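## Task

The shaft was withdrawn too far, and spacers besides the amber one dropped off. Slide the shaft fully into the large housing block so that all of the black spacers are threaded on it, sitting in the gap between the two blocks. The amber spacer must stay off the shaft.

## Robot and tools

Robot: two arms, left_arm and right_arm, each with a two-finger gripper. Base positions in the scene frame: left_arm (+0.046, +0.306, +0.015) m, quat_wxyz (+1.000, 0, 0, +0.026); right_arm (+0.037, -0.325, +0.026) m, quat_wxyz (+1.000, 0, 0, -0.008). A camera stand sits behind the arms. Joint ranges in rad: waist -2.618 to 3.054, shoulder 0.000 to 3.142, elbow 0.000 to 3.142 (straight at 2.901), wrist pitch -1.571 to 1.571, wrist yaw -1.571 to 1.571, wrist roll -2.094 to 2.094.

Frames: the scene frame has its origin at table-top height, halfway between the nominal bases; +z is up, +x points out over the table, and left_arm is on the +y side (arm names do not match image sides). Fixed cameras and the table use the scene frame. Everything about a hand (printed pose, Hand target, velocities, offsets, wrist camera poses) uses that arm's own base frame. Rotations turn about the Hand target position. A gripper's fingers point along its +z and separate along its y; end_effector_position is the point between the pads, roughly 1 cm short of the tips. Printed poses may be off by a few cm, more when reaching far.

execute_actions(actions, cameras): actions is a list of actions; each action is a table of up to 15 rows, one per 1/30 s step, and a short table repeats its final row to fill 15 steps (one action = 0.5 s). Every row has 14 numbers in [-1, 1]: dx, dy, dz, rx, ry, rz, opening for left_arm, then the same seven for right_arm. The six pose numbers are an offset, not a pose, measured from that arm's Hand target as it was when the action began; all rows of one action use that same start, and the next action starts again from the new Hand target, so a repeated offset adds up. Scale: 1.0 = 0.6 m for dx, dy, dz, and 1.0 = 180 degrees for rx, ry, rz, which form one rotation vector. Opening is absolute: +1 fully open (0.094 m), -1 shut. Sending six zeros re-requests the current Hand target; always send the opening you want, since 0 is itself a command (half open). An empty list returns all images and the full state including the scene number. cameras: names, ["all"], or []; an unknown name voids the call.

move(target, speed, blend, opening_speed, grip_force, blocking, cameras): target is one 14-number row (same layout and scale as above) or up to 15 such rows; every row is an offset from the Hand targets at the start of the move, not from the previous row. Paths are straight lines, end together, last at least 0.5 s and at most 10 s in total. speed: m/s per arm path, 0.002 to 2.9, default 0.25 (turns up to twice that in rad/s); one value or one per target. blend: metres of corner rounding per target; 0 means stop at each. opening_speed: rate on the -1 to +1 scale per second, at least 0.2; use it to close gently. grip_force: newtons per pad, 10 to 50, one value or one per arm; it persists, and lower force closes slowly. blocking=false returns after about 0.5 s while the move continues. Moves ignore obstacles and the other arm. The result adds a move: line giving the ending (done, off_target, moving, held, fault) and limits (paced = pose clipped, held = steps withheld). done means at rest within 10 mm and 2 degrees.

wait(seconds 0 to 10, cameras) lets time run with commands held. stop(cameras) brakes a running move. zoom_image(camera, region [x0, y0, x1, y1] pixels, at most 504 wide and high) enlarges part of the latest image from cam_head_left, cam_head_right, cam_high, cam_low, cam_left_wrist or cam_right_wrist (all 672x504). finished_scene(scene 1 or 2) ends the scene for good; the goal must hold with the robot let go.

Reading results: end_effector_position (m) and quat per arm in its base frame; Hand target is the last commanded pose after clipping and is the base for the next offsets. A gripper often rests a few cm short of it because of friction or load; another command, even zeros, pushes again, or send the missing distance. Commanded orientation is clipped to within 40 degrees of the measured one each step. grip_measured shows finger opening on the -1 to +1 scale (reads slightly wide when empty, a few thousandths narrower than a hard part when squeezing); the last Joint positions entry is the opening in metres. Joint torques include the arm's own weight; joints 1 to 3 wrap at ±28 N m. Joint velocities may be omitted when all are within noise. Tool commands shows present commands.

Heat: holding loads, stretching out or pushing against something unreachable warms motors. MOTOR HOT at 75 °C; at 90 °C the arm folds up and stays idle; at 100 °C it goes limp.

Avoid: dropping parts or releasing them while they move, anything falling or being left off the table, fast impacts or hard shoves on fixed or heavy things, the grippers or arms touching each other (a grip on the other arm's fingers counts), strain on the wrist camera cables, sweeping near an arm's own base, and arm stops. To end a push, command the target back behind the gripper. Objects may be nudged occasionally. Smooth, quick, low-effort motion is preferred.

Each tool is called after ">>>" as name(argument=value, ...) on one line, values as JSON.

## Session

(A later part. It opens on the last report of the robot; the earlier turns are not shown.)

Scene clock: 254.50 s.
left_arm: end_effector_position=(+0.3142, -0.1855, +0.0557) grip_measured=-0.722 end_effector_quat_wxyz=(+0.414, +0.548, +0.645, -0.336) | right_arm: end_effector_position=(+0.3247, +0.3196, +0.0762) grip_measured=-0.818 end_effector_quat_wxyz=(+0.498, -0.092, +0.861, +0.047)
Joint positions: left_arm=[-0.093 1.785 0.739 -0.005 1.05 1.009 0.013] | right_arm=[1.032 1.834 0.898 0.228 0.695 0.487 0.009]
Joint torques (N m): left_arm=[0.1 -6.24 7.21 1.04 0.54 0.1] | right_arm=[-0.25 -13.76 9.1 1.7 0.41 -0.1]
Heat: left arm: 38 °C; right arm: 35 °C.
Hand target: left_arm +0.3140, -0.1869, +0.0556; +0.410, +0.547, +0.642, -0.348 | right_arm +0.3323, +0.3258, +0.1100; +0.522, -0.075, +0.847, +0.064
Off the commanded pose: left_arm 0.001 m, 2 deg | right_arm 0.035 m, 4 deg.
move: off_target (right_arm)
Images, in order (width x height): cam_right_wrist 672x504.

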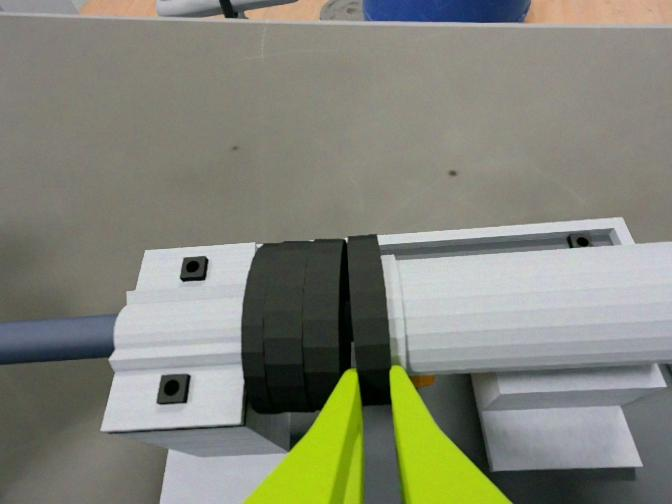

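>>> move(target=[-0.0038, 0.0165, 0, 0, 0, 0, -0.85, 0, 0, 0, 0, 0, 0, -0.91], speed=0.05, cameras=["cam_right_wrist"])

>>> zoom_image(camera="cam_right_wrist", region=[320, 280, 400, 370])

Scene clock: 256.23 s.
left_arm: end_effector_position=(+0.3137, -0.1771, +0.0556) grip_measured=-0.722 end_effector_quat_wxyz=(+0.415, +0.550, +0.643, -0.334) | right_arm: end_effector_position=(+0.3245, +0.3193, +0.0781) grip_measured=-0.818 end_effector_quat_wxyz=(+0.499, -0.094, +0.860, +0.046)
Joint positions: left_arm=[-0.064 1.785 0.746 -0.055 1.064 1.067 0.013] | right_arm=[1.032 1.827 0.898 0.223 0.695 0.483 0.009]
Joint torques (N m): left_arm=[0.51 -6.63 6.84 0.87 0.56 0.13] | right_arm=[-0.24 -13.12 9.16 1.74 0.41 -0.05]
Heat: left arm: 38 °C; right arm: 35 °C.
Hand target: left_arm +0.3117, -0.1769, +0.0556; +0.410, +0.547, +0.642, -0.348 | right_arm +0.3323, +0.3257, +0.1100; +0.522, -0.075, +0.847, +0.064
Off the commanded pose: left_arm 0.002 m, 2 deg | right_arm 0.033 m, 4 deg.
move: off_target (right_arm)
Images, in order (width x height): cam_right_wrist 672x504.

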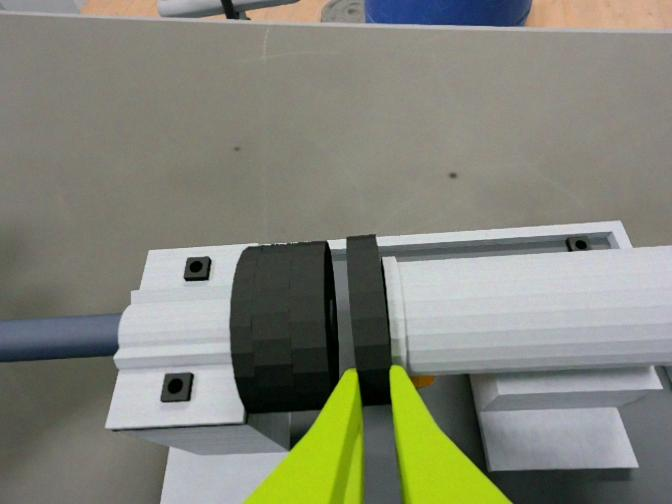

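Scaled by 5.600 from the camera's 672x504 image, which has a finer 960x720 frame.

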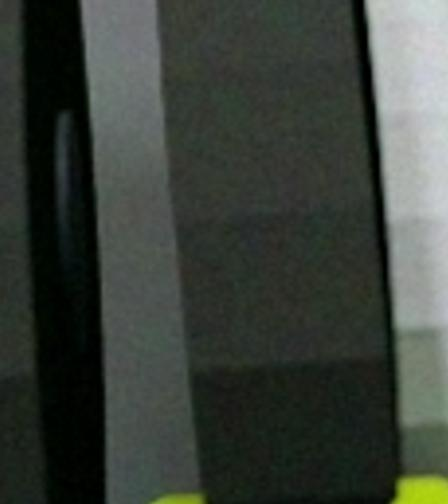

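>>> zoom_image(camera="cam_right_wrist", region=[310, 230, 370, 410])

Scaled by 2.800 from the camera's 672x504 image, which has a finer 960x720 frame.

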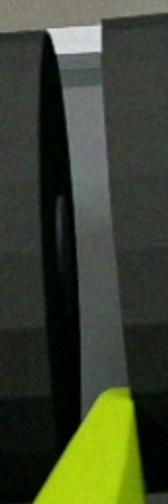

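>>> zoom_image(camera="cam_right_wrist", region=[220, 225, 420, 425])

Scaled by 2.520 from the camera's 672x504 image, which has a finer 960x720 frame.

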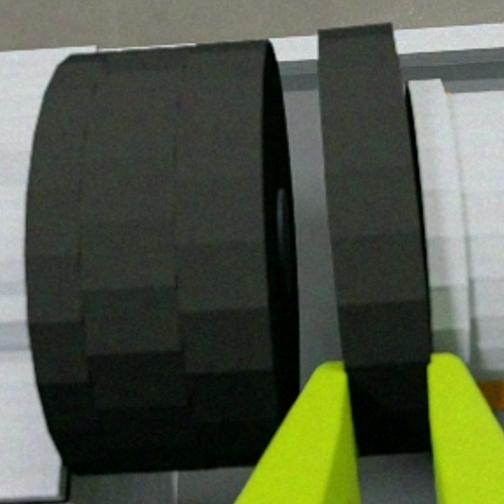

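>>> zoom_image(camera="cam_right_wrist", region=[0, 290, 120, 390])

>>> zoom_image(camera="cam_right_wrist", region=[380, 230, 500, 390])

Scaled by 4.200 from the camera's 672x504 image, which has a finer 960x720 frame.

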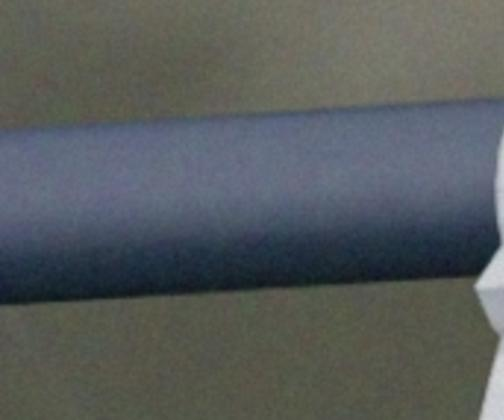

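Scaled by 3.150 from the camera's 672x504 image, which has a finer 960x720 frame.

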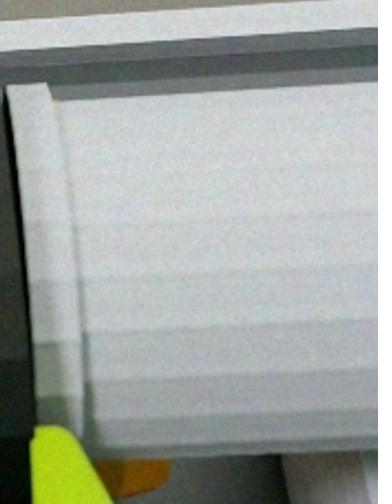

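>>> move(target=[0, 0, 0, 0, 0, 0, -0.5, 0, 0, 0, 0, 0, 0, -0.91], speed=0.05, opening_speed=0.4, cameras=["cam_left_wrist", "cam_right_wrist"])

>>> zoom_image(camera="cam_right_wrist", region=[0, 290, 120, 390])

>>> zoom_image(camera="cam_left_wrist", region=[280, 100, 460, 504])

Scene clock: 267.30 s.
left_arm: end_effector_position=(+0.3100, -0.1771, +0.0542) grip_measured=-0.503 end_effector_quat_wxyz=(+0.409, +0.549, +0.645, -0.339) | right_arm: end_effector_position=(+0.3245, +0.3193, +0.0781) grip_measured=-0.818 end_effector_quat_wxyz=(+0.499, -0.094, +0.860, +0.046)
Joint positions: left_arm=[-0.064 1.785 0.746 -0.08 1.065 1.078 0.023] | right_arm=[1.032 1.827 0.898 0.223 0.695 0.483 0.009]
Joint torques (N m): left_arm=[0.54 -6.52 7.01 1.02 0.55 0.07] | right_arm=[-0.24 -13.12 9.13 1.74 0.42 -0.05]
Heat: left arm: 37 °C; right arm: 35 °C.
Hand target: left_arm +0.3118, -0.1770, +0.0557; +0.410, +0.547, +0.642, -0.348 | right_arm +0.3323, +0.3257, +0.1100; +0.522, -0.075, +0.847, +0.064
Off the commanded pose: left_arm 0.002 m, 1 deg | right_arm 0.033 m, 4 deg.
move: off_target (right_arm)
Images, in order (width x height): cam_left_wrist 672x504, cam_right_wrist 672x504.

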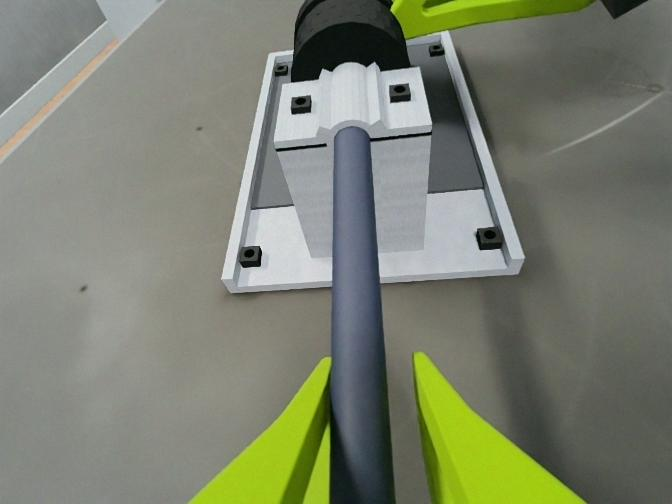

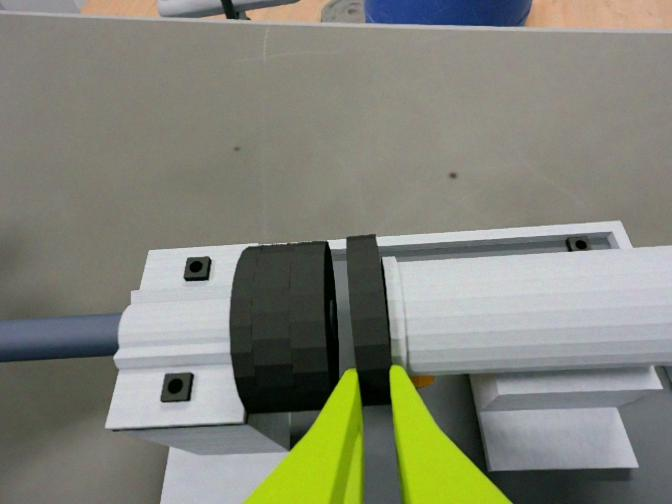

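Scaled by 4.200 from the camera's 672x504 image, which has a finer 960x720 frame.

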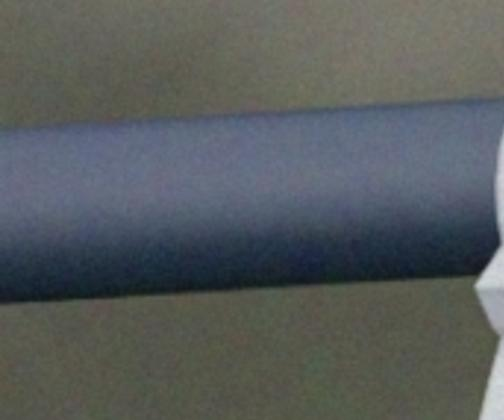

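Scaled by 1.248 from the camera's 672x504 image, which has a finer 960x720 frame.

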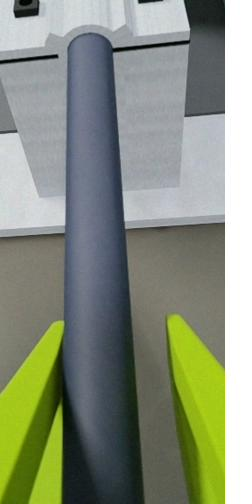

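>>> move(target=[0.0070, 0.0015, 0, 0, 0, 0, -0.5, 0, 0, 0, 0, 0, 0, -0.91], speed=0.05, cameras=["cam_left_wrist", "cam_right_wrist"])

>>> zoom_image(camera="cam_right_wrist", region=[0, 290, 120, 390])

Scene clock: 269.00 s.
left_arm: end_effector_position=(+0.3131, -0.1758, +0.0538) grip_measured=-0.503 end_effector_quat_wxyz=(+0.408, +0.549, +0.646, -0.339) | right_arm: end_effector_position=(+0.3245, +0.3193, +0.0781) grip_measured=-0.818 end_effector_quat_wxyz=(+0.499, -0.094, +0.860, +0.046)
Joint positions: left_arm=[-0.059 1.796 0.761 -0.092 1.067 1.085 0.023] | right_arm=[1.032 1.827 0.898 0.223 0.695 0.483 0.009]
Joint torques (N m): left_arm=[0.46 -6.39 7.47 1.01 0.55 0.06] | right_arm=[-0.24 -13.11 9.14 1.74 0.41 -0.05]
Heat: left arm: 37 °C; right arm: 35 °C.
Hand target: left_arm +0.3160, -0.1760, +0.0557; +0.410, +0.547, +0.642, -0.348 | right_arm +0.3323, +0.3257, +0.1100; +0.522, -0.075, +0.847, +0.064
Off the commanded pose: left_arm 0.004 m, 1 deg | right_arm 0.033 m, 4 deg.
move: off_target (right_arm)
Images, in order (width x height): cam_left_wrist 672x504, cam_right_wrist 672x504.

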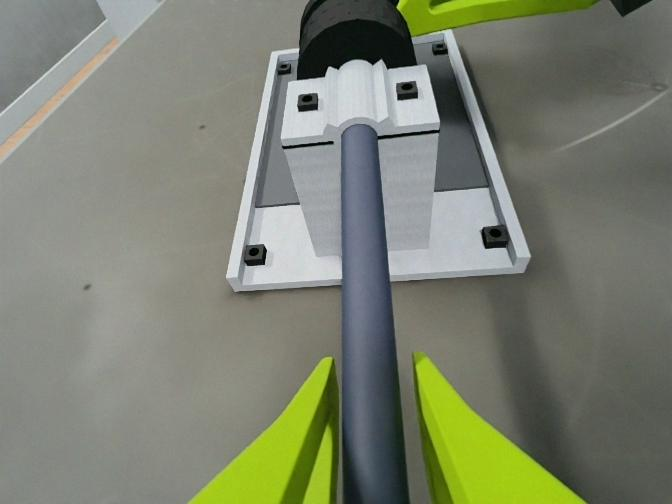

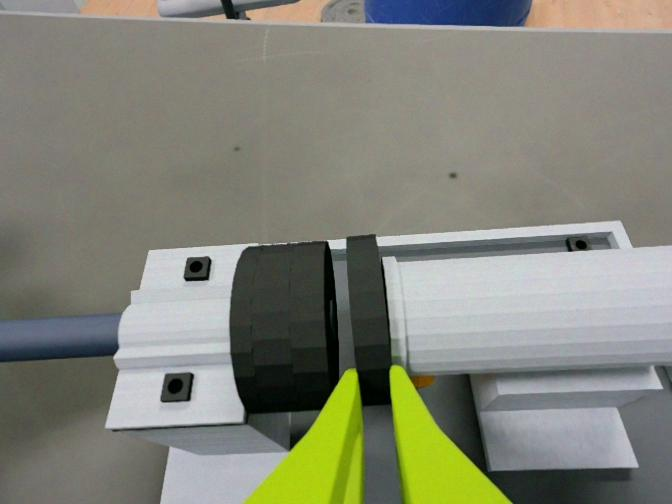

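Scaled by 4.200 from the camera's 672x504 image, which has a finer 960x720 frame.

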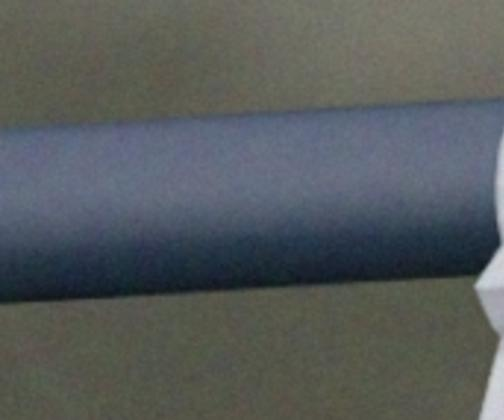

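>>> zoom_image(camera="cam_right_wrist", region=[392, 230, 672, 400])

Scaled by 1.800 from the camera's 672x504 image, which has a finer 960x720 frame.

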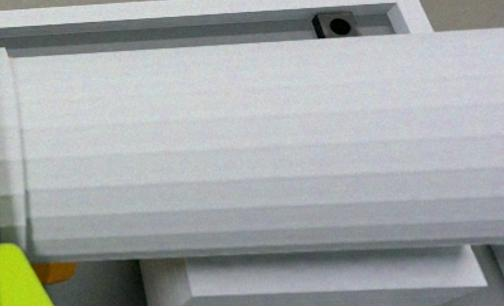

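>>> move(target=[0.0015, 0.0002, 0, 0, 0, 0, -0.85, 0, 0, 0, 0, 0, 0, -0.91], speed=0.05, opening_speed=0.4, cameras=["cam_right_wrist"])

>>> move(target=[0.0026, -0.0183, 0, 0, 0, 0, -0.85, 0, 0, 0, 0, 0, 0, -0.91], speed=0.05, cameras=["cam_right_wrist"])

Scene clock: 277.90 s.
left_arm: end_effector_position=(+0.3135, -0.1759, +0.0539) grip_measured=-0.725 end_effector_quat_wxyz=(+0.409, +0.550, +0.645, -0.340) | right_arm: end_effector_position=(+0.3245, +0.3193, +0.0781) grip_measured=-0.818 end_effector_quat_wxyz=(+0.499, -0.094, +0.860, +0.046)
Joint positions: left_arm=[-0.059 1.798 0.764 -0.095 1.069 1.089 0.013] | right_arm=[1.032 1.827 0.898 0.223 0.695 0.483 0.009]
Joint torques (N m): left_arm=[0.53 -6.38 7.54 1.01 0.54 0.05] | right_arm=[-0.24 -13.14 9.14 1.74 0.41 -0.05]
Motor temperatures (°C): left_arm=[25 28 31 36 25 23 28] | right_arm=[25 34 30 36 24 25 27]
Heat: left arm: 36 °C; right arm: 36 °C.
Hand target: left_arm +0.3169, -0.1759, +0.0556; +0.410, +0.547, +0.642, -0.348 | right_arm +0.3323, +0.3257, +0.1100; +0.522, -0.075, +0.847, +0.064
Off the commanded pose: left_arm 0.004 m, 1 deg | right_arm 0.033 m, 4 deg.
move: off_target (right_arm)
Images, in order (width x height): cam_right_wrist 672x504.

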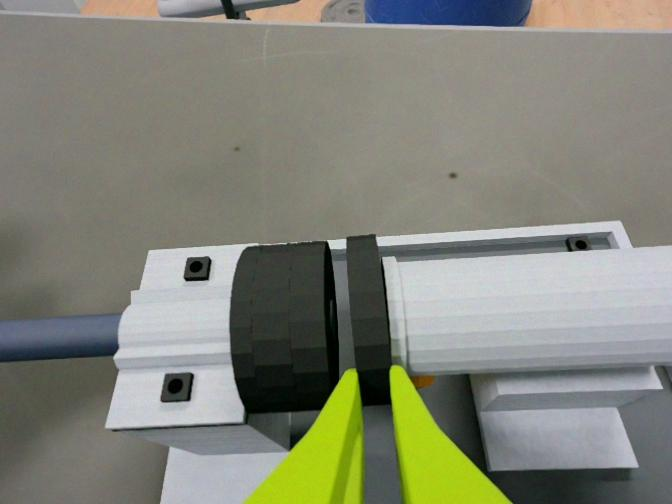

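Scene clock: 278.90 s.
left_arm: end_effector_position=(+0.3139, -0.1829, +0.0544) grip_measured=-0.725 end_effector_quat_wxyz=(+0.404, +0.546, +0.648, -0.344) | right_arm: end_effector_position=(+0.3245, +0.3193, +0.0781) grip_measured=-0.818 end_effector_quat_wxyz=(+0.499, -0.094, +0.860, +0.046)
Joint positions: left_arm=[-0.083 1.798 0.764 -0.067 1.059 1.039 0.013] | right_arm=[1.032 1.827 0.898 0.223 0.695 0.483 0.009]
Joint torques (N m): left_arm=[-0.65 -6.26 6.9 1.42 0.48 -0.12] | right_arm=[-0.25 -13.12 9.14 1.75 0.41 -0.05]
Heat: left arm: 36 °C; right arm: 36 °C.
Hand target: left_arm +0.3184, -0.1869, +0.0556; +0.410, +0.547, +0.642, -0.348 | right_arm +0.3323, +0.3257, +0.1100; +0.522, -0.075, +0.847, +0.064
Off the commanded pose: left_arm 0.006 m, 1 deg | right_arm 0.033 m, 4 deg.
move: off_target (right_arm)
Images, in order (width x height): cam_right_wrist 672x504.

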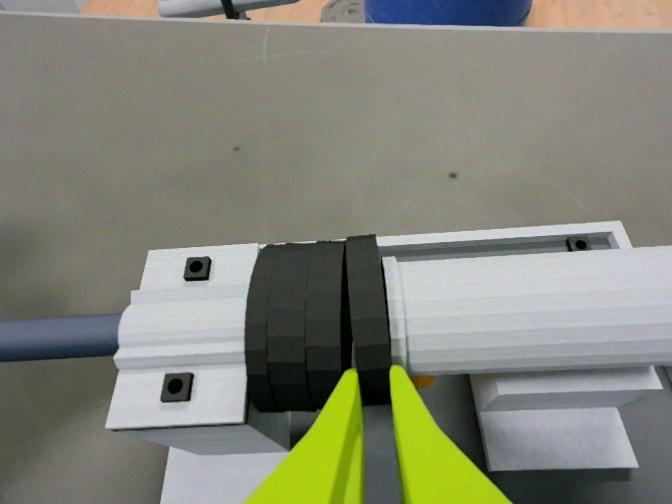

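>>> move(target=[[0.0009, -0.0066, 0, 0.0046, -0.033, 0, -0.85, 0, 0, 0, 0, 0, 0, -0.91], [0.0014, -0.0099, 0, -0.0046, 0.033, 0, -0.85, 0, 0, 0, 0, 0, 0, -0.91], [0.0018, -0.0132, 0, 0.0046, -0.033, 0, -0.85, 0, 0, 0, 0, 0, 0, -0.91], [0.0018, -0.0132, 0, 0, 0, 0, -0.85, 0, 0, 0, 0, 0, 0, -0.91]], speed=0.12, blend=0.005, cameras=["cam_right_wrist"])

Scene clock: 282.87 s.
left_arm: end_effector_position=(+0.3149, -0.1881, +0.0541) grip_measured=-0.725 end_effector_quat_wxyz=(+0.412, +0.542, +0.644, -0.350) | right_arm: end_effector_position=(+0.3244, +0.3192, +0.0780) grip_measured=-0.818 end_effector_quat_wxyz=(+0.499, -0.094, +0.861, +0.046)
Joint positions: left_arm=[-0.095 1.81 0.747 0.008 1.072 0.992 0.013] | right_arm=[1.032 1.827 0.898 0.223 0.695 0.483 0.009]
Joint torques (N m): left_arm=[-1.95 -7.27 7.8 1.26 0.25 -0.14] | right_arm=[-0.23 -13.12 9.14 1.75 0.41 -0.05]
Heat: left arm: 36 °C; right arm: 36 °C.
Hand target: left_arm +0.3195, -0.1948, +0.0557; +0.410, +0.547, +0.642, -0.348 | right_arm +0.3323, +0.3258, +0.1100; +0.522, -0.075, +0.847, +0.064
Off the commanded pose: left_arm 0.008 m, 1 deg | right_arm 0.034 m, 4 deg.
move: off_target (right_arm)
Images, in order (width x height): cam_right_wrist 672x504.

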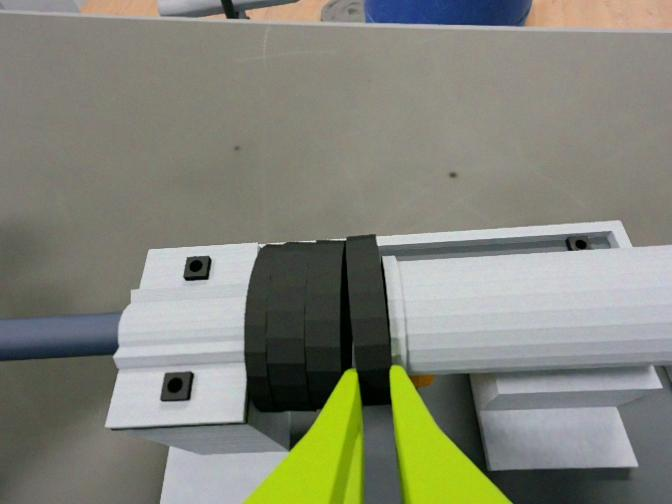

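>>> move(target=[[0.0007, -0.005, 0, 0.0046, -0.033, 0, -0.85, 0, 0, 0, 0, 0, 0, -0.91], [0.0014, -0.008, 0, -0.0046, 0.033, 0, -0.85, 0, 0, 0, 0, 0, 0, -0.91], [0.0014, -0.010, 0, 0.0046, -0.033, 0, -0.85, 0, 0, 0, 0, 0, 0, -0.91], [0.0014, -0.010, 0, 0, 0, 0, -0.85, 0, 0, 0, 0, 0, 0, -0.91]], speed=0.12, blend=0.005, cameras=["cam_right_wrist"])

Scene clock: 286.53 s.
left_arm: end_effector_position=(+0.3163, -0.1963, +0.0543) grip_measured=-0.725 end_effector_quat_wxyz=(+0.413, +0.544, +0.642, -0.350) | right_arm: end_effector_position=(+0.3243, +0.3191, +0.0779) grip_measured=-0.818 end_effector_quat_wxyz=(+0.498, -0.094, +0.861, +0.046)
Joint positions: left_arm=[-0.122 1.816 0.747 0.052 1.061 0.954 0.013] | right_arm=[1.032 1.827 0.898 0.222 0.695 0.483 0.009]
Joint torques (N m): left_arm=[-1.36 -7.53 7.64 1.23 0.24 -0.11] | right_arm=[-0.25 -13.14 9.14 1.75 0.41 -0.04]
Heat: left arm: 36 °C; right arm: 36 °C.
Hand target: left_arm +0.3204, -0.2008, +0.0557; +0.410, +0.547, +0.642, -0.348 | right_arm +0.3323, +0.3257, +0.1100; +0.522, -0.075, +0.847, +0.064
Off the commanded pose: left_arm 0.006 m, 0 deg | right_arm 0.034 m, 4 deg.
move: off_target (right_arm)
Images, in order (width x height): cam_right_wrist 672x504.

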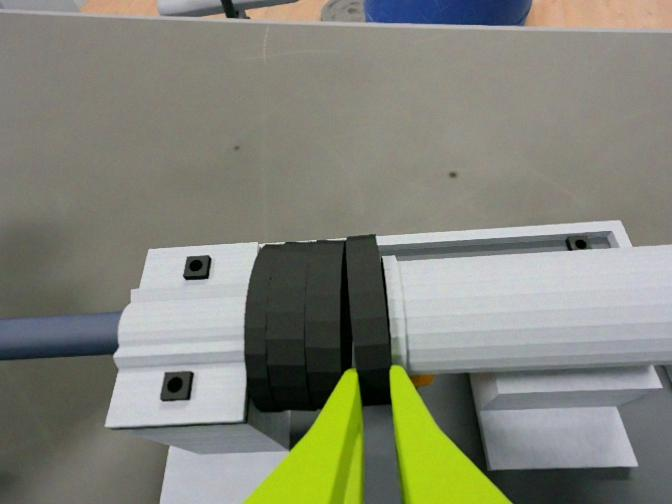

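>>> move(target=[[0.0014, -0.006, 0, 0.0046, -0.033, 0, -0.85, 0, 0, 0, 0, 0, 0, -0.91], [0.0018, -0.011, 0, -0.0046, 0.033, 0, -0.85, 0, 0, 0, 0, 0, 0, -0.91], [0.0024, -0.015, 0, 0.0046, -0.033, 0, -0.85, 0, 0, 0, 0, 0, 0, -0.91], [0.0024, -0.015, 0, 0, 0, 0, -0.85, 0, 0, 0, 0, 0, 0, -0.91]], speed=0.12, blend=0.005, cameras=["cam_right_wrist"])

Scene clock: 290.47 s.
left_arm: end_effector_position=(+0.3177, -0.2067, +0.0547) grip_measured=-0.725 end_effector_quat_wxyz=(+0.413, +0.545, +0.640, -0.350) | right_arm: end_effector_position=(+0.3243, +0.3191, +0.0779) grip_measured=-0.818 end_effector_quat_wxyz=(+0.498, -0.094, +0.861, +0.046)
Joint positions: left_arm=[-0.155 1.823 0.748 0.105 1.045 0.903 0.013] | right_arm=[1.032 1.827 0.898 0.222 0.695 0.483 0.009]
Joint torques (N m): left_arm=[-0.94 -7.72 7.54 1.23 0.23 -0.08] | right_arm=[-0.24 -13.14 9.11 1.76 0.41 -0.05]
Heat: left arm: 36 °C; right arm: 36 °C.
Hand target: left_arm +0.3218, -0.2098, +0.0557; +0.410, +0.547, +0.642, -0.348 | right_arm +0.3323, +0.3257, +0.1100; +0.522, -0.075, +0.847, +0.064
Off the commanded pose: left_arm 0.005 m, 0 deg | right_arm 0.034 m, 4 deg.
move: off_target (right_arm)
Images, in order (width x height): cam_right_wrist 672x504.

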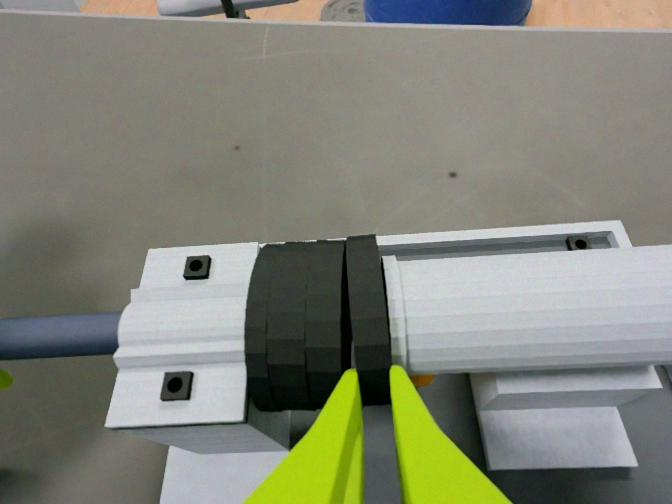

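>>> move(target=[-0.0070, 0.0040, -0.0017, 0, 0, 0, -0.85, -0.0067, -0.005, -0.0283, 0, 0, 0, -0.91], speed=0.08, cameras=["cam_right_wrist"])

Scene clock: 293.27 s.
left_arm: end_effector_position=(+0.3178, -0.2067, +0.0547) grip_measured=-0.725 end_effector_quat_wxyz=(+0.413, +0.545, +0.640, -0.350) | right_arm: end_effector_position=(+0.3246, +0.3195, +0.0785) grip_measured=-0.818 end_effector_quat_wxyz=(+0.499, -0.093, +0.860, +0.047)
Joint positions: left_arm=[-0.155 1.823 0.748 0.105 1.045 0.903 0.013] | right_arm=[1.032 1.827 0.898 0.226 0.695 0.483 0.009]
Joint torques (N m): left_arm=[-0.43 -8.58 5.82 1.23 0.25 0.02] | right_arm=[0.21 -10.3 5.71 2.42 0.46 0.02]
Heat: left arm: 36 °C; right arm: 36 °C.
Hand target: left_arm +0.3177, -0.2074, +0.0547; +0.410, +0.547, +0.642, -0.348 | right_arm +0.3282, +0.3227, +0.0930; +0.522, -0.075, +0.847, +0.064
Off the commanded pose: left_arm 0.001 m, 1 deg | right_arm 0.015 m, 4 deg.
move: off_target (right_arm)
Images, in order (width x height): cam_right_wrist 672x504.

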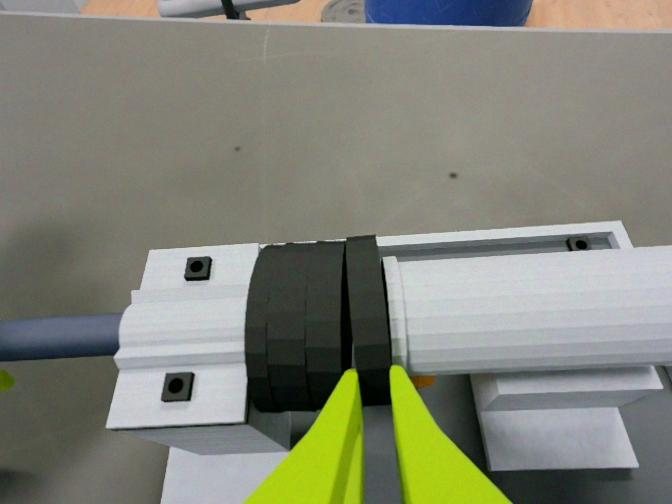

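>>> move(target=[0, 0, 0, 0, 0, 0, -0.85, 0, 0, 0, 0, 0, 0, -0.75], speed=0.08, opening_speed=0.2, cameras=["cam_right_wrist"])

Scene clock: 295.07 s.
left_arm: end_effector_position=(+0.3178, -0.2067, +0.0547) grip_measured=-0.725 end_effector_quat_wxyz=(+0.413, +0.545, +0.640, -0.350) | right_arm: end_effector_position=(+0.3274, +0.3231, +0.0846) grip_measured=-0.752 end_effector_quat_wxyz=(+0.510, -0.085, +0.854, +0.058)
Joint positions: left_arm=[-0.155 1.823 0.748 0.105 1.045 0.903 0.013] | right_arm=[1.032 1.827 0.898 0.262 0.699 0.483 0.012]
Joint torques (N m): left_arm=[-0.43 -8.57 5.82 1.23 0.26 0.02] | right_arm=[0.2 -10.18 5.72 2.1 0.4 0]
Heat: left arm: 36 °C; right arm: 36 °C.
Hand target: left_arm +0.3177, -0.2074, +0.0547; +0.410, +0.547, +0.642, -0.348 | right_arm +0.3282, +0.3227, +0.0930; +0.522, -0.075, +0.847, +0.064
Off the commanded pose: left_arm 0.001 m, 0 deg | right_arm 0.008 m, 2 deg.
move: done
Images, in order (width x height): cam_right_wrist 672x504.

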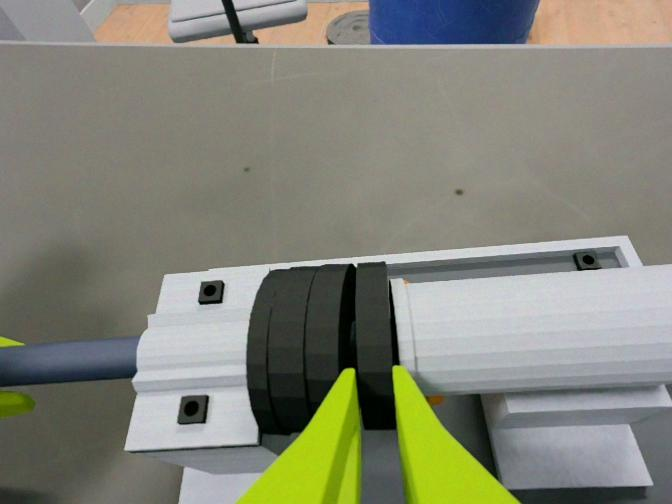

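>>> move(target=[[0, 0, 0, 0, 0, 0, -0.85, -0.0358, -0.0078, 0.0197, 0, 0, 0, -0.75], [0, 0, 0, 0, 0, 0, -0.85, -0.1435, -0.031, 0.0788, 0, 0, 0, -0.75]], speed=[0.04, 0.1], blend=0.005, cameras=["cam_right_wrist"])

Scene clock: 298.27 s.
left_arm: end_effector_position=(+0.3178, -0.2067, +0.0547) grip_measured=-0.725 end_effector_quat_wxyz=(+0.413, +0.545, +0.640, -0.350) | right_arm: end_effector_position=(+0.2429, +0.3102, +0.1309) grip_measured=-0.752 end_effector_quat_wxyz=(+0.512, -0.086, +0.852, +0.063)
Joint positions: left_arm=[-0.155 1.823 0.748 0.105 1.045 0.903 0.013] | right_arm=[1.259 1.556 0.836 -0.084 0.864 0.692 0.012]
Joint torques (N m): left_arm=[-0.44 -8.55 5.81 1.23 0.25 0.01] | right_arm=[0.35 -9.55 6.12 1.53 0.58 0.08]
Heat: left arm: 36 °C; right arm: 36 °C.
Hand target: left_arm +0.3177, -0.2074, +0.0547; +0.410, +0.547, +0.642, -0.348 | right_arm +0.2421, +0.3042, +0.1401; +0.522, -0.075, +0.848, +0.064
Off the commanded pose: left_arm 0.001 m, 0 deg | right_arm 0.011 m, 2 deg.
move: off_target (right_arm)
Images, in order (width x height): cam_right_wrist 672x504.

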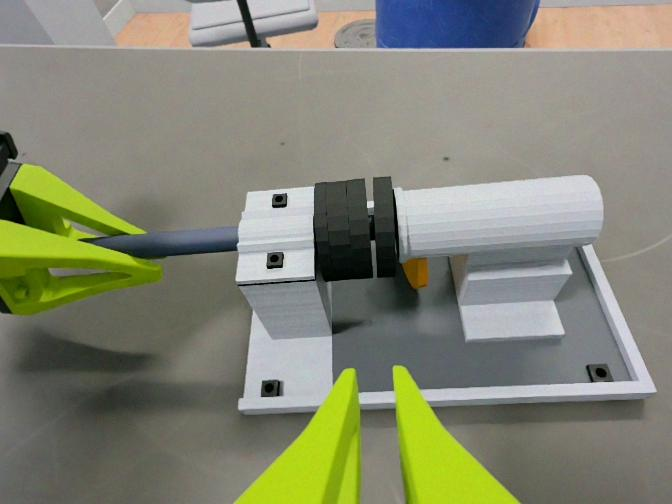

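>>> move(target=[[0.0037, -0.012, 0.0017, 0.0046, -0.033, 0, -0.85, 0, 0, 0, 0, 0, 0, -0.75], [0.0052, -0.022, 0.0017, -0.0046, 0.033, 0, -0.85, 0, 0, 0, 0, 0, 0, -0.75], [0.0067, -0.032, 0.0017, 0.0046, -0.033, 0, -0.85, 0, 0, 0, 0, 0, 0, -0.75], [0.0082, -0.042, 0.0017, -0.0046, 0.033, 0, -0.85, 0, 0, 0, 0, 0, 0, -0.75], [0.0090, -0.047, 0.0017, 0, 0, 0, -0.85, 0, 0, 0, 0, 0, 0, -0.75]], speed=0.1, blend=0.005, cameras=["cam_right_wrist"])

Scene clock: 304.37 s.
left_arm: end_effector_position=(+0.3217, -0.2334, +0.0557) grip_measured=-0.725 end_effector_quat_wxyz=(+0.402, +0.541, +0.648, -0.356) | right_arm: end_effector_position=(+0.2429, +0.3101, +0.1308) grip_measured=-0.752 end_effector_quat_wxyz=(+0.512, -0.086, +0.852, +0.063)
Joint positions: left_arm=[-0.241 1.844 0.774 0.184 0.992 0.77 0.013] | right_arm=[1.259 1.556 0.836 -0.084 0.864 0.692 0.012]
Joint torques (N m): left_arm=[-0.66 -8.44 5.18 1.73 0.23 0.04] | right_arm=[0.32 -9.58 6.12 1.53 0.58 0.07]
Heat: left arm: 36 °C; right arm: 35 °C.
Hand target: left_arm +0.3231, -0.2356, +0.0557; +0.410, +0.547, +0.642, -0.348 | right_arm +0.2421, +0.3042, +0.1401; +0.521, -0.075, +0.848, +0.064
Off the commanded pose: left_arm 0.003 m, 2 deg | right_arm 0.011 m, 2 deg.
move: off_target (right_arm)
Images, in order (width x height): cam_right_wrist 672x504.

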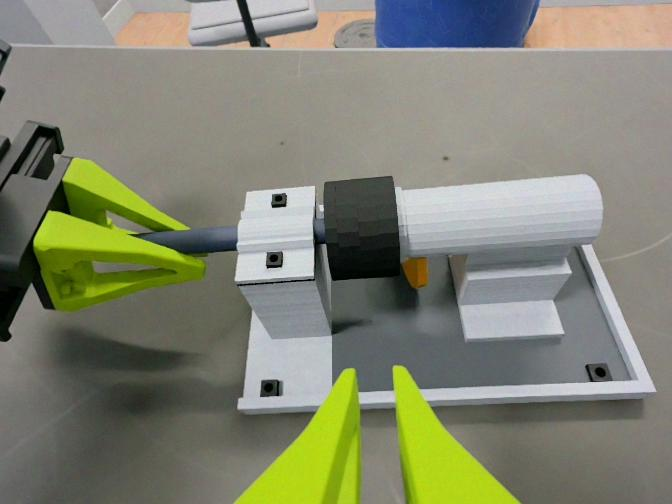

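>>> move(target=[[-0.0023, 0.0037, 0, 0, 0, 0, -0.85, 0, 0, 0, 0, 0, 0, -0.75], [-0.0023, 0.0037, 0, 0, 0, 0, -0.5, 0, 0, 0, 0, 0, 0, -0.75]], speed=0.05, opening_speed=0.5, cameras=["cam_left_wrist", "cam_right_wrist"])

Scene clock: 306.83 s.
left_arm: end_effector_position=(+0.3241, -0.2329, +0.0553) grip_measured=-0.503 end_effector_quat_wxyz=(+0.408, +0.544, +0.646, -0.348) | right_arm: end_effector_position=(+0.2429, +0.3101, +0.1308) grip_measured=-0.752 end_effector_quat_wxyz=(+0.512, -0.086, +0.852, +0.063)
Joint positions: left_arm=[-0.241 1.844 0.77 0.201 0.981 0.775 0.023] | right_arm=[1.259 1.556 0.836 -0.084 0.864 0.692 0.012]
Joint torques (N m): left_arm=[-0.14 -8.92 4.82 1.55 0.36 0.07] | right_arm=[0.32 -9.57 6.11 1.54 0.58 0.07]
Heat: left arm: 37 °C; right arm: 35 °C.
Hand target: left_arm +0.3217, -0.2333, +0.0557; +0.410, +0.547, +0.642, -0.348 | right_arm +0.2421, +0.3042, +0.1401; +0.521, -0.075, +0.848, +0.064
Off the commanded pose: left_arm 0.002 m, 1 deg | right_arm 0.011 m, 2 deg.
move: off_target (right_arm)
Images, in order (width x height): cam_left_wrist 672x504, cam_right_wrist 672x504.

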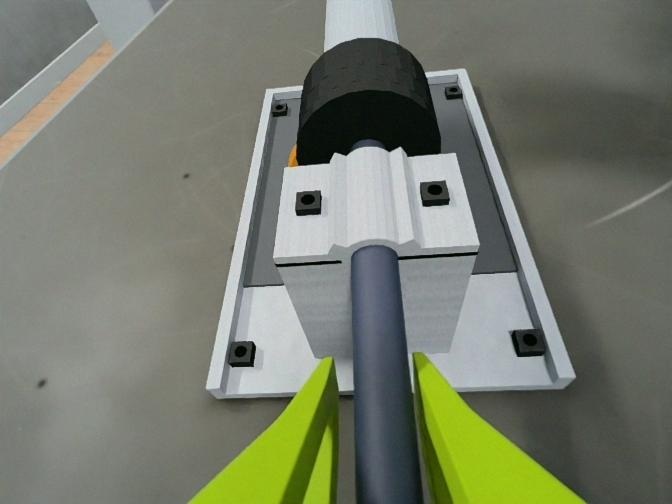

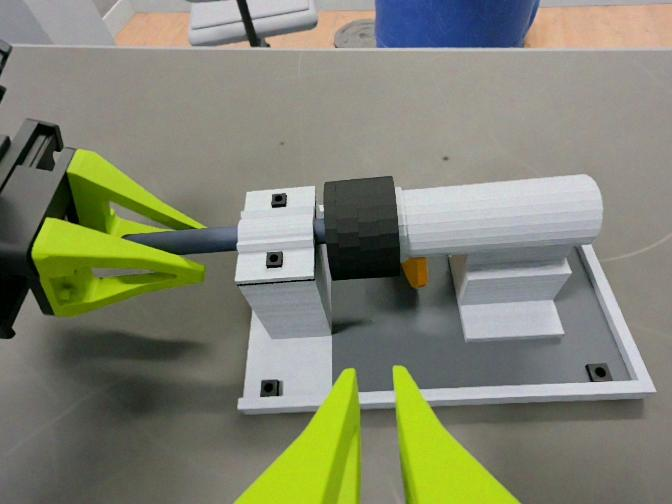

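>>> move(target=[-0.0085, 0.0250, 0, 0, 0, 0, -0.5, 0, 0, 0, 0, 0, 0, -0.75], speed=0.08, cameras=["cam_left_wrist", "cam_right_wrist"])

Scene clock: 308.30 s.
left_arm: end_effector_position=(+0.3206, -0.2189, +0.0479) grip_measured=-0.503 end_effector_quat_wxyz=(+0.405, +0.545, +0.649, -0.344) | right_arm: end_effector_position=(+0.2429, +0.3101, +0.1308) grip_measured=-0.752 end_effector_quat_wxyz=(+0.512, -0.086, +0.852, +0.063)
Joint positions: left_arm=[-0.201 1.844 0.75 0.166 0.996 0.838 0.023] | right_arm=[1.259 1.556 0.836 -0.084 0.864 0.692 0.012]
Joint torques (N m): left_arm=[0.32 -10.97 4.66 1.29 0.48 0.08] | right_arm=[0.35 -9.57 6.12 1.54 0.58 0.07]
Heat: left arm: 36 °C; right arm: 35 °C.
Hand target: left_arm +0.3165, -0.2184, +0.0556; +0.410, +0.547, +0.642, -0.348 | right_arm +0.2421, +0.3042, +0.1401; +0.521, -0.075, +0.848, +0.064
Off the commanded pose: left_arm 0.009 m, 1 deg | right_arm 0.011 m, 2 deg.
move: off_target (right_arm)
Images, in order (width x height): cam_left_wrist 672x504, cam_right_wrist 672x504.

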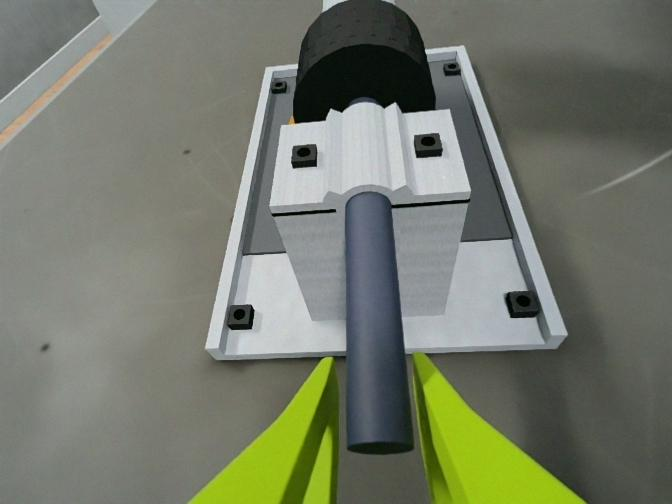

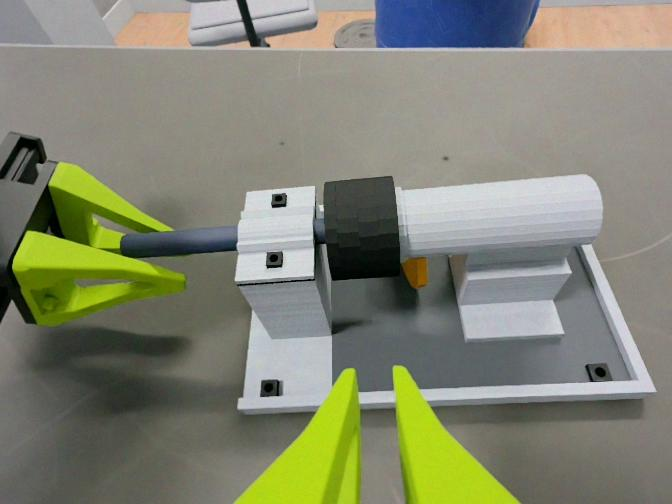

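>>> move(target=[0, 0, 0.0117, 0, 0, 0, -0.5, 0, 0, 0, 0, 0, 0, -0.75], speed=0.08, cameras=["cam_left_wrist"])

Scene clock: 309.73 s.
left_arm: end_effector_position=(+0.3175, -0.2183, +0.0515) grip_measured=-0.503 end_effector_quat_wxyz=(+0.401, +0.543, +0.651, -0.346) | right_arm: end_effector_position=(+0.2429, +0.3101, +0.1308) grip_measured=-0.752 end_effector_quat_wxyz=(+0.512, -0.086, +0.852, +0.063)
Joint positions: left_arm=[-0.201 1.824 0.75 0.133 0.996 0.839 0.023] | right_arm=[1.259 1.556 0.836 -0.084 0.864 0.692 0.012]
Joint torques (N m): left_arm=[0.32 -11.18 5.56 1.27 0.48 0.07] | right_arm=[0.34 -9.57 6.11 1.53 0.58 0.08]
Heat: left arm: 36 °C; right arm: 35 °C.
Hand target: left_arm +0.3165, -0.2184, +0.0626; +0.410, +0.547, +0.642, -0.348 | right_arm +0.2421, +0.3042, +0.1401; +0.521, -0.075, +0.848, +0.064
Off the commanded pose: left_arm 0.011 m, 2 deg | right_arm 0.011 m, 2 deg.
move: off_target (left_arm, right_arm)
Images, in order (width x height): cam_left_wrist 672x504.

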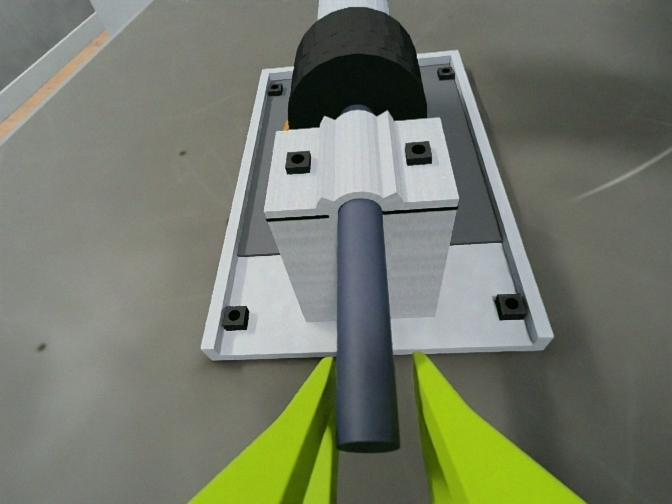

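>>> move(target=[0.0070, -0.0010, 0.0060, 0, 0, 0, -0.5, 0, 0, 0, 0, 0, 0, -0.75], speed=0.08, cameras=["cam_left_wrist"])

Scene clock: 311.00 s.
left_arm: end_effector_position=(+0.3145, -0.2177, +0.0493) grip_measured=-0.503 end_effector_quat_wxyz=(+0.393, +0.541, +0.656, -0.351) | right_arm: end_effector_position=(+0.2429, +0.3101, +0.1308) grip_measured=-0.752 end_effector_quat_wxyz=(+0.512, -0.086, +0.852, +0.063)
Joint positions: left_arm=[-0.201 1.824 0.75 0.11 0.996 0.84 0.023] | right_arm=[1.259 1.556 0.836 -0.084 0.864 0.692 0.012]
Joint torques (N m): left_arm=[0.4 -11.08 7.68 1.24 0.48 0.08] | right_arm=[0.35 -9.58 6.13 1.54 0.58 0.08]
Heat: left arm: 36 °C; right arm: 35 °C.
Hand target: left_arm +0.3207, -0.2190, +0.0663; +0.410, +0.547, +0.642, -0.348 | right_arm +0.2421, +0.3042, +0.1401; +0.521, -0.075, +0.848, +0.064
Off the commanded pose: left_arm 0.018 m, 3 deg | right_arm 0.011 m, 2 deg.
move: off_target (left_arm, right_arm)
Images, in order (width x height): cam_left_wrist 672x504.

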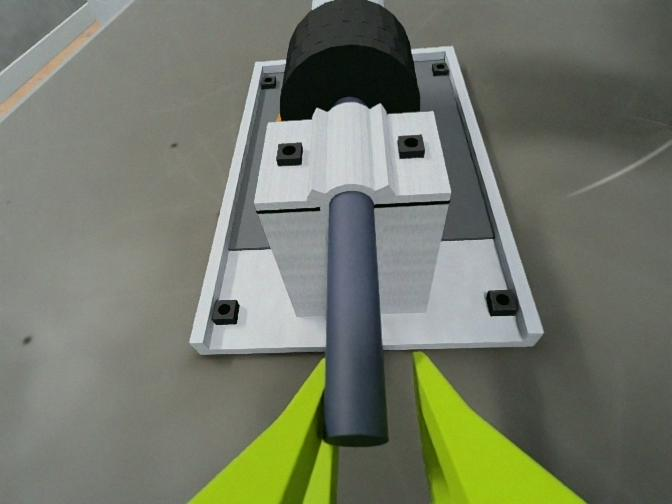

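>>> move(target=[0.0080, -0.0015, 0.0060, 0, 0, 0, -0.5, 0, 0, 0, 0, 0, 0, -0.75], speed=0.15, cameras=["cam_left_wrist"])

Scene clock: 312.83 s.
left_arm: end_effector_position=(+0.3203, -0.2189, +0.0547) grip_measured=-0.503 end_effector_quat_wxyz=(+0.395, +0.542, +0.655, -0.349) | right_arm: end_effector_position=(+0.2429, +0.3101, +0.1308) grip_measured=-0.752 end_effector_quat_wxyz=(+0.512, -0.086, +0.852, +0.063)
Joint positions: left_arm=[-0.201 1.824 0.778 0.089 0.996 0.84 0.023] | right_arm=[1.259 1.556 0.836 -0.084 0.864 0.692 0.012]
Joint torques (N m): left_arm=[0.43 -10.78 7.64 1.26 0.48 0.07] | right_arm=[0.32 -9.58 6.12 1.54 0.58 0.08]
Heat: left arm: 36 °C; right arm: 35 °C.
Hand target: left_arm +0.3255, -0.2199, +0.0699; +0.410, +0.547, +0.642, -0.348 | right_arm +0.2421, +0.3042, +0.1401; +0.521, -0.075, +0.848, +0.064
Off the commanded pose: left_arm 0.016 m, 2 deg | right_arm 0.011 m, 2 deg.
move: off_target (left_arm, right_arm)
Images, in order (width x height): cam_left_wrist 672x504.

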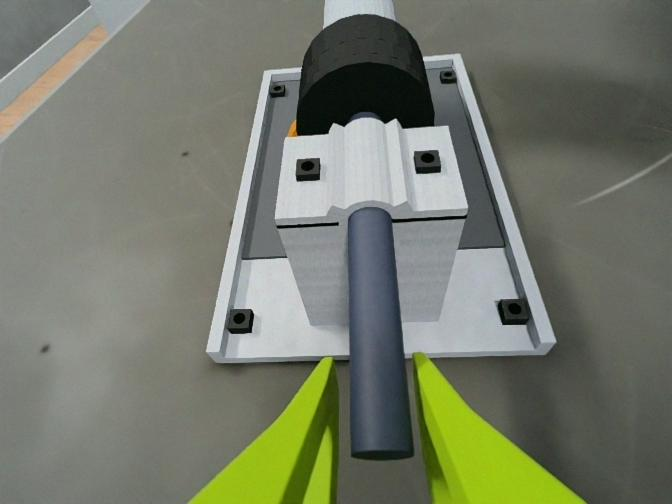

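>>> move(target=[0, 0, 0, 0, 0, 0, -0.85, 0, 0, 0, 0, 0, 0, -0.75], speed=0.05, opening_speed=0.5, cameras=["cam_right_wrist"])

Scene clock: 314.00 s.
left_arm: end_effector_position=(+0.3192, -0.2191, +0.0546) grip_measured=-0.727 end_effector_quat_wxyz=(+0.393, +0.542, +0.654, -0.351) | right_arm: end_effector_position=(+0.2429, +0.3101, +0.1308) grip_measured=-0.752 end_effector_quat_wxyz=(+0.512, -0.086, +0.852, +0.063)
Joint positions: left_arm=[-0.201 1.824 0.778 0.083 1 0.843 0.013] | right_arm=[1.259 1.556 0.836 -0.084 0.864 0.692 0.012]
Joint torques (N m): left_arm=[0.43 -10.78 7.66 1.28 0.45 0.05] | right_arm=[0.34 -9.59 6.12 1.54 0.58 0.08]
Heat: left arm: 36 °C; right arm: 35 °C.
Hand target: left_arm +0.3255, -0.2199, +0.0699; +0.410, +0.547, +0.642, -0.348 | right_arm +0.2421, +0.3042, +0.1401; +0.521, -0.075, +0.848, +0.064
Off the commanded pose: left_arm 0.017 m, 2 deg | right_arm 0.011 m, 2 deg.
move: off_target (left_arm, right_arm)
Images, in order (width x height): cam_right_wrist 672x504.

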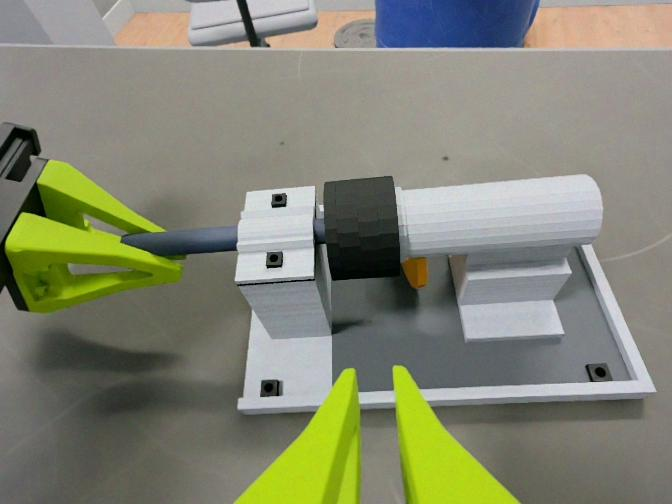

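>>> move(target=[[-0.0030, -0.008, -0.018, 0.0046, -0.033, 0, -0.85, 0, 0, 0, 0, 0, 0, -0.75], [-0.0015, -0.018, -0.018, -0.0046, 0.033, 0, -0.85, 0, 0, 0, 0, 0, 0, -0.75], [0, -0.028, -0.018, 0.0046, -0.033, 0, -0.85, 0, 0, 0, 0, 0, 0, -0.75], [0, -0.033, -0.018, 0, 0, 0, -0.85, 0, 0, 0, 0, 0, 0, -0.75]], speed=0.1, blend=0.005, cameras=["cam_right_wrist"])

Scene clock: 318.20 s.
left_arm: end_effector_position=(+0.3219, -0.2345, +0.0548) grip_measured=-0.727 end_effector_quat_wxyz=(+0.410, +0.545, +0.644, -0.347) | right_arm: end_effector_position=(+0.2429, +0.3101, +0.1308) grip_measured=-0.752 end_effector_quat_wxyz=(+0.512, -0.086, +0.852, +0.063)
Joint positions: left_arm=[-0.247 1.841 0.758 0.221 0.979 0.769 0.013] | right_arm=[1.259 1.556 0.836 -0.084 0.864 0.692 0.012]
Joint torques (N m): left_arm=[-1.09 -8.32 7.84 1.41 0.27 -0.11] | right_arm=[0.32 -9.58 6.11 1.54 0.58 0.08]
Heat: left arm: 36 °C; right arm: 35 °C.
Hand target: left_arm +0.3256, -0.2396, +0.0591; +0.410, +0.547, +0.642, -0.348 | right_arm +0.2421, +0.3042, +0.1401; +0.521, -0.075, +0.848, +0.064
Off the commanded pose: left_arm 0.008 m, 0 deg | right_arm 0.011 m, 2 deg.
move: off_target (right_arm)
Images, in order (width x height): cam_right_wrist 672x504.

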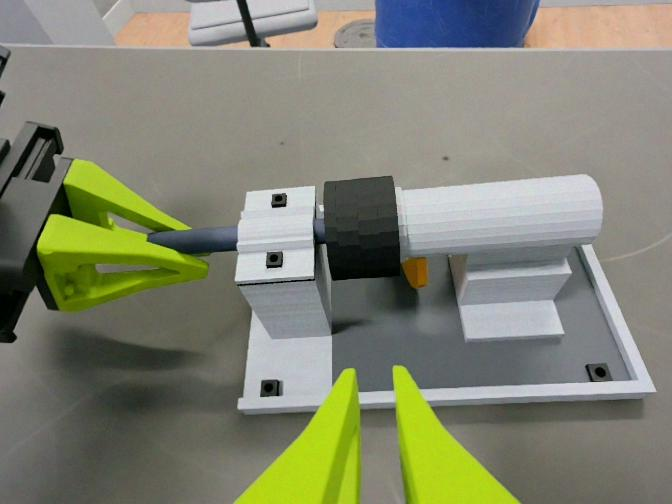

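>>> move(target=[[0.001, -0.008, 0, 0.0046, -0.033, 0, -0.85, 0, 0, 0, 0, 0, 0, -0.75], [0.0015, -0.0167, 0, -0.0046, 0.033, 0, -0.85, 0, 0, 0, 0, 0, 0, -0.75], [0.0015, -0.0167, 0, 0, 0, 0, -0.85, 0, 0, 0, 0, 0, 0, -0.75]], speed=0.1, blend=0.005, cameras=["cam_right_wrist"])

Scene clock: 321.37 s.
left_arm: end_effector_position=(+0.3212, -0.2354, +0.0551) grip_measured=-0.727 end_effector_quat_wxyz=(+0.388, +0.528, +0.662, -0.364) | right_arm: end_effector_position=(+0.2429, +0.3101, +0.1308) grip_measured=-0.752 end_effector_quat_wxyz=(+0.512, -0.086, +0.852, +0.063)
Joint positions: left_arm=[-0.248 1.845 0.784 0.162 0.984 0.728 0.013] | right_arm=[1.259 1.556 0.836 -0.084 0.864 0.692 0.012]
Joint torques (N m): left_arm=[-3.59 -7.99 6.22 2.2 0.09 -0.04] | right_arm=[0.34 -9.58 6.12 1.54 0.58 0.08]
Heat: left arm: 37 °C; right arm: 35 °C.
Hand target: left_arm +0.3264, -0.2497, +0.0591; +0.410, +0.547, +0.642, -0.348 | right_arm +0.2421, +0.3042, +0.1401; +0.521, -0.075, +0.848, +0.064
Off the commanded pose: left_arm 0.016 m, 4 deg | right_arm 0.011 m, 2 deg.
move: off_target (left_arm, right_arm)
Images, in order (width x height): cam_right_wrist 672x504.

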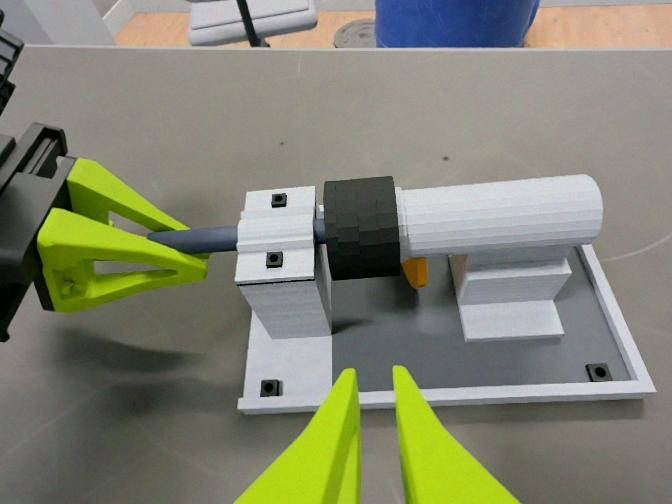

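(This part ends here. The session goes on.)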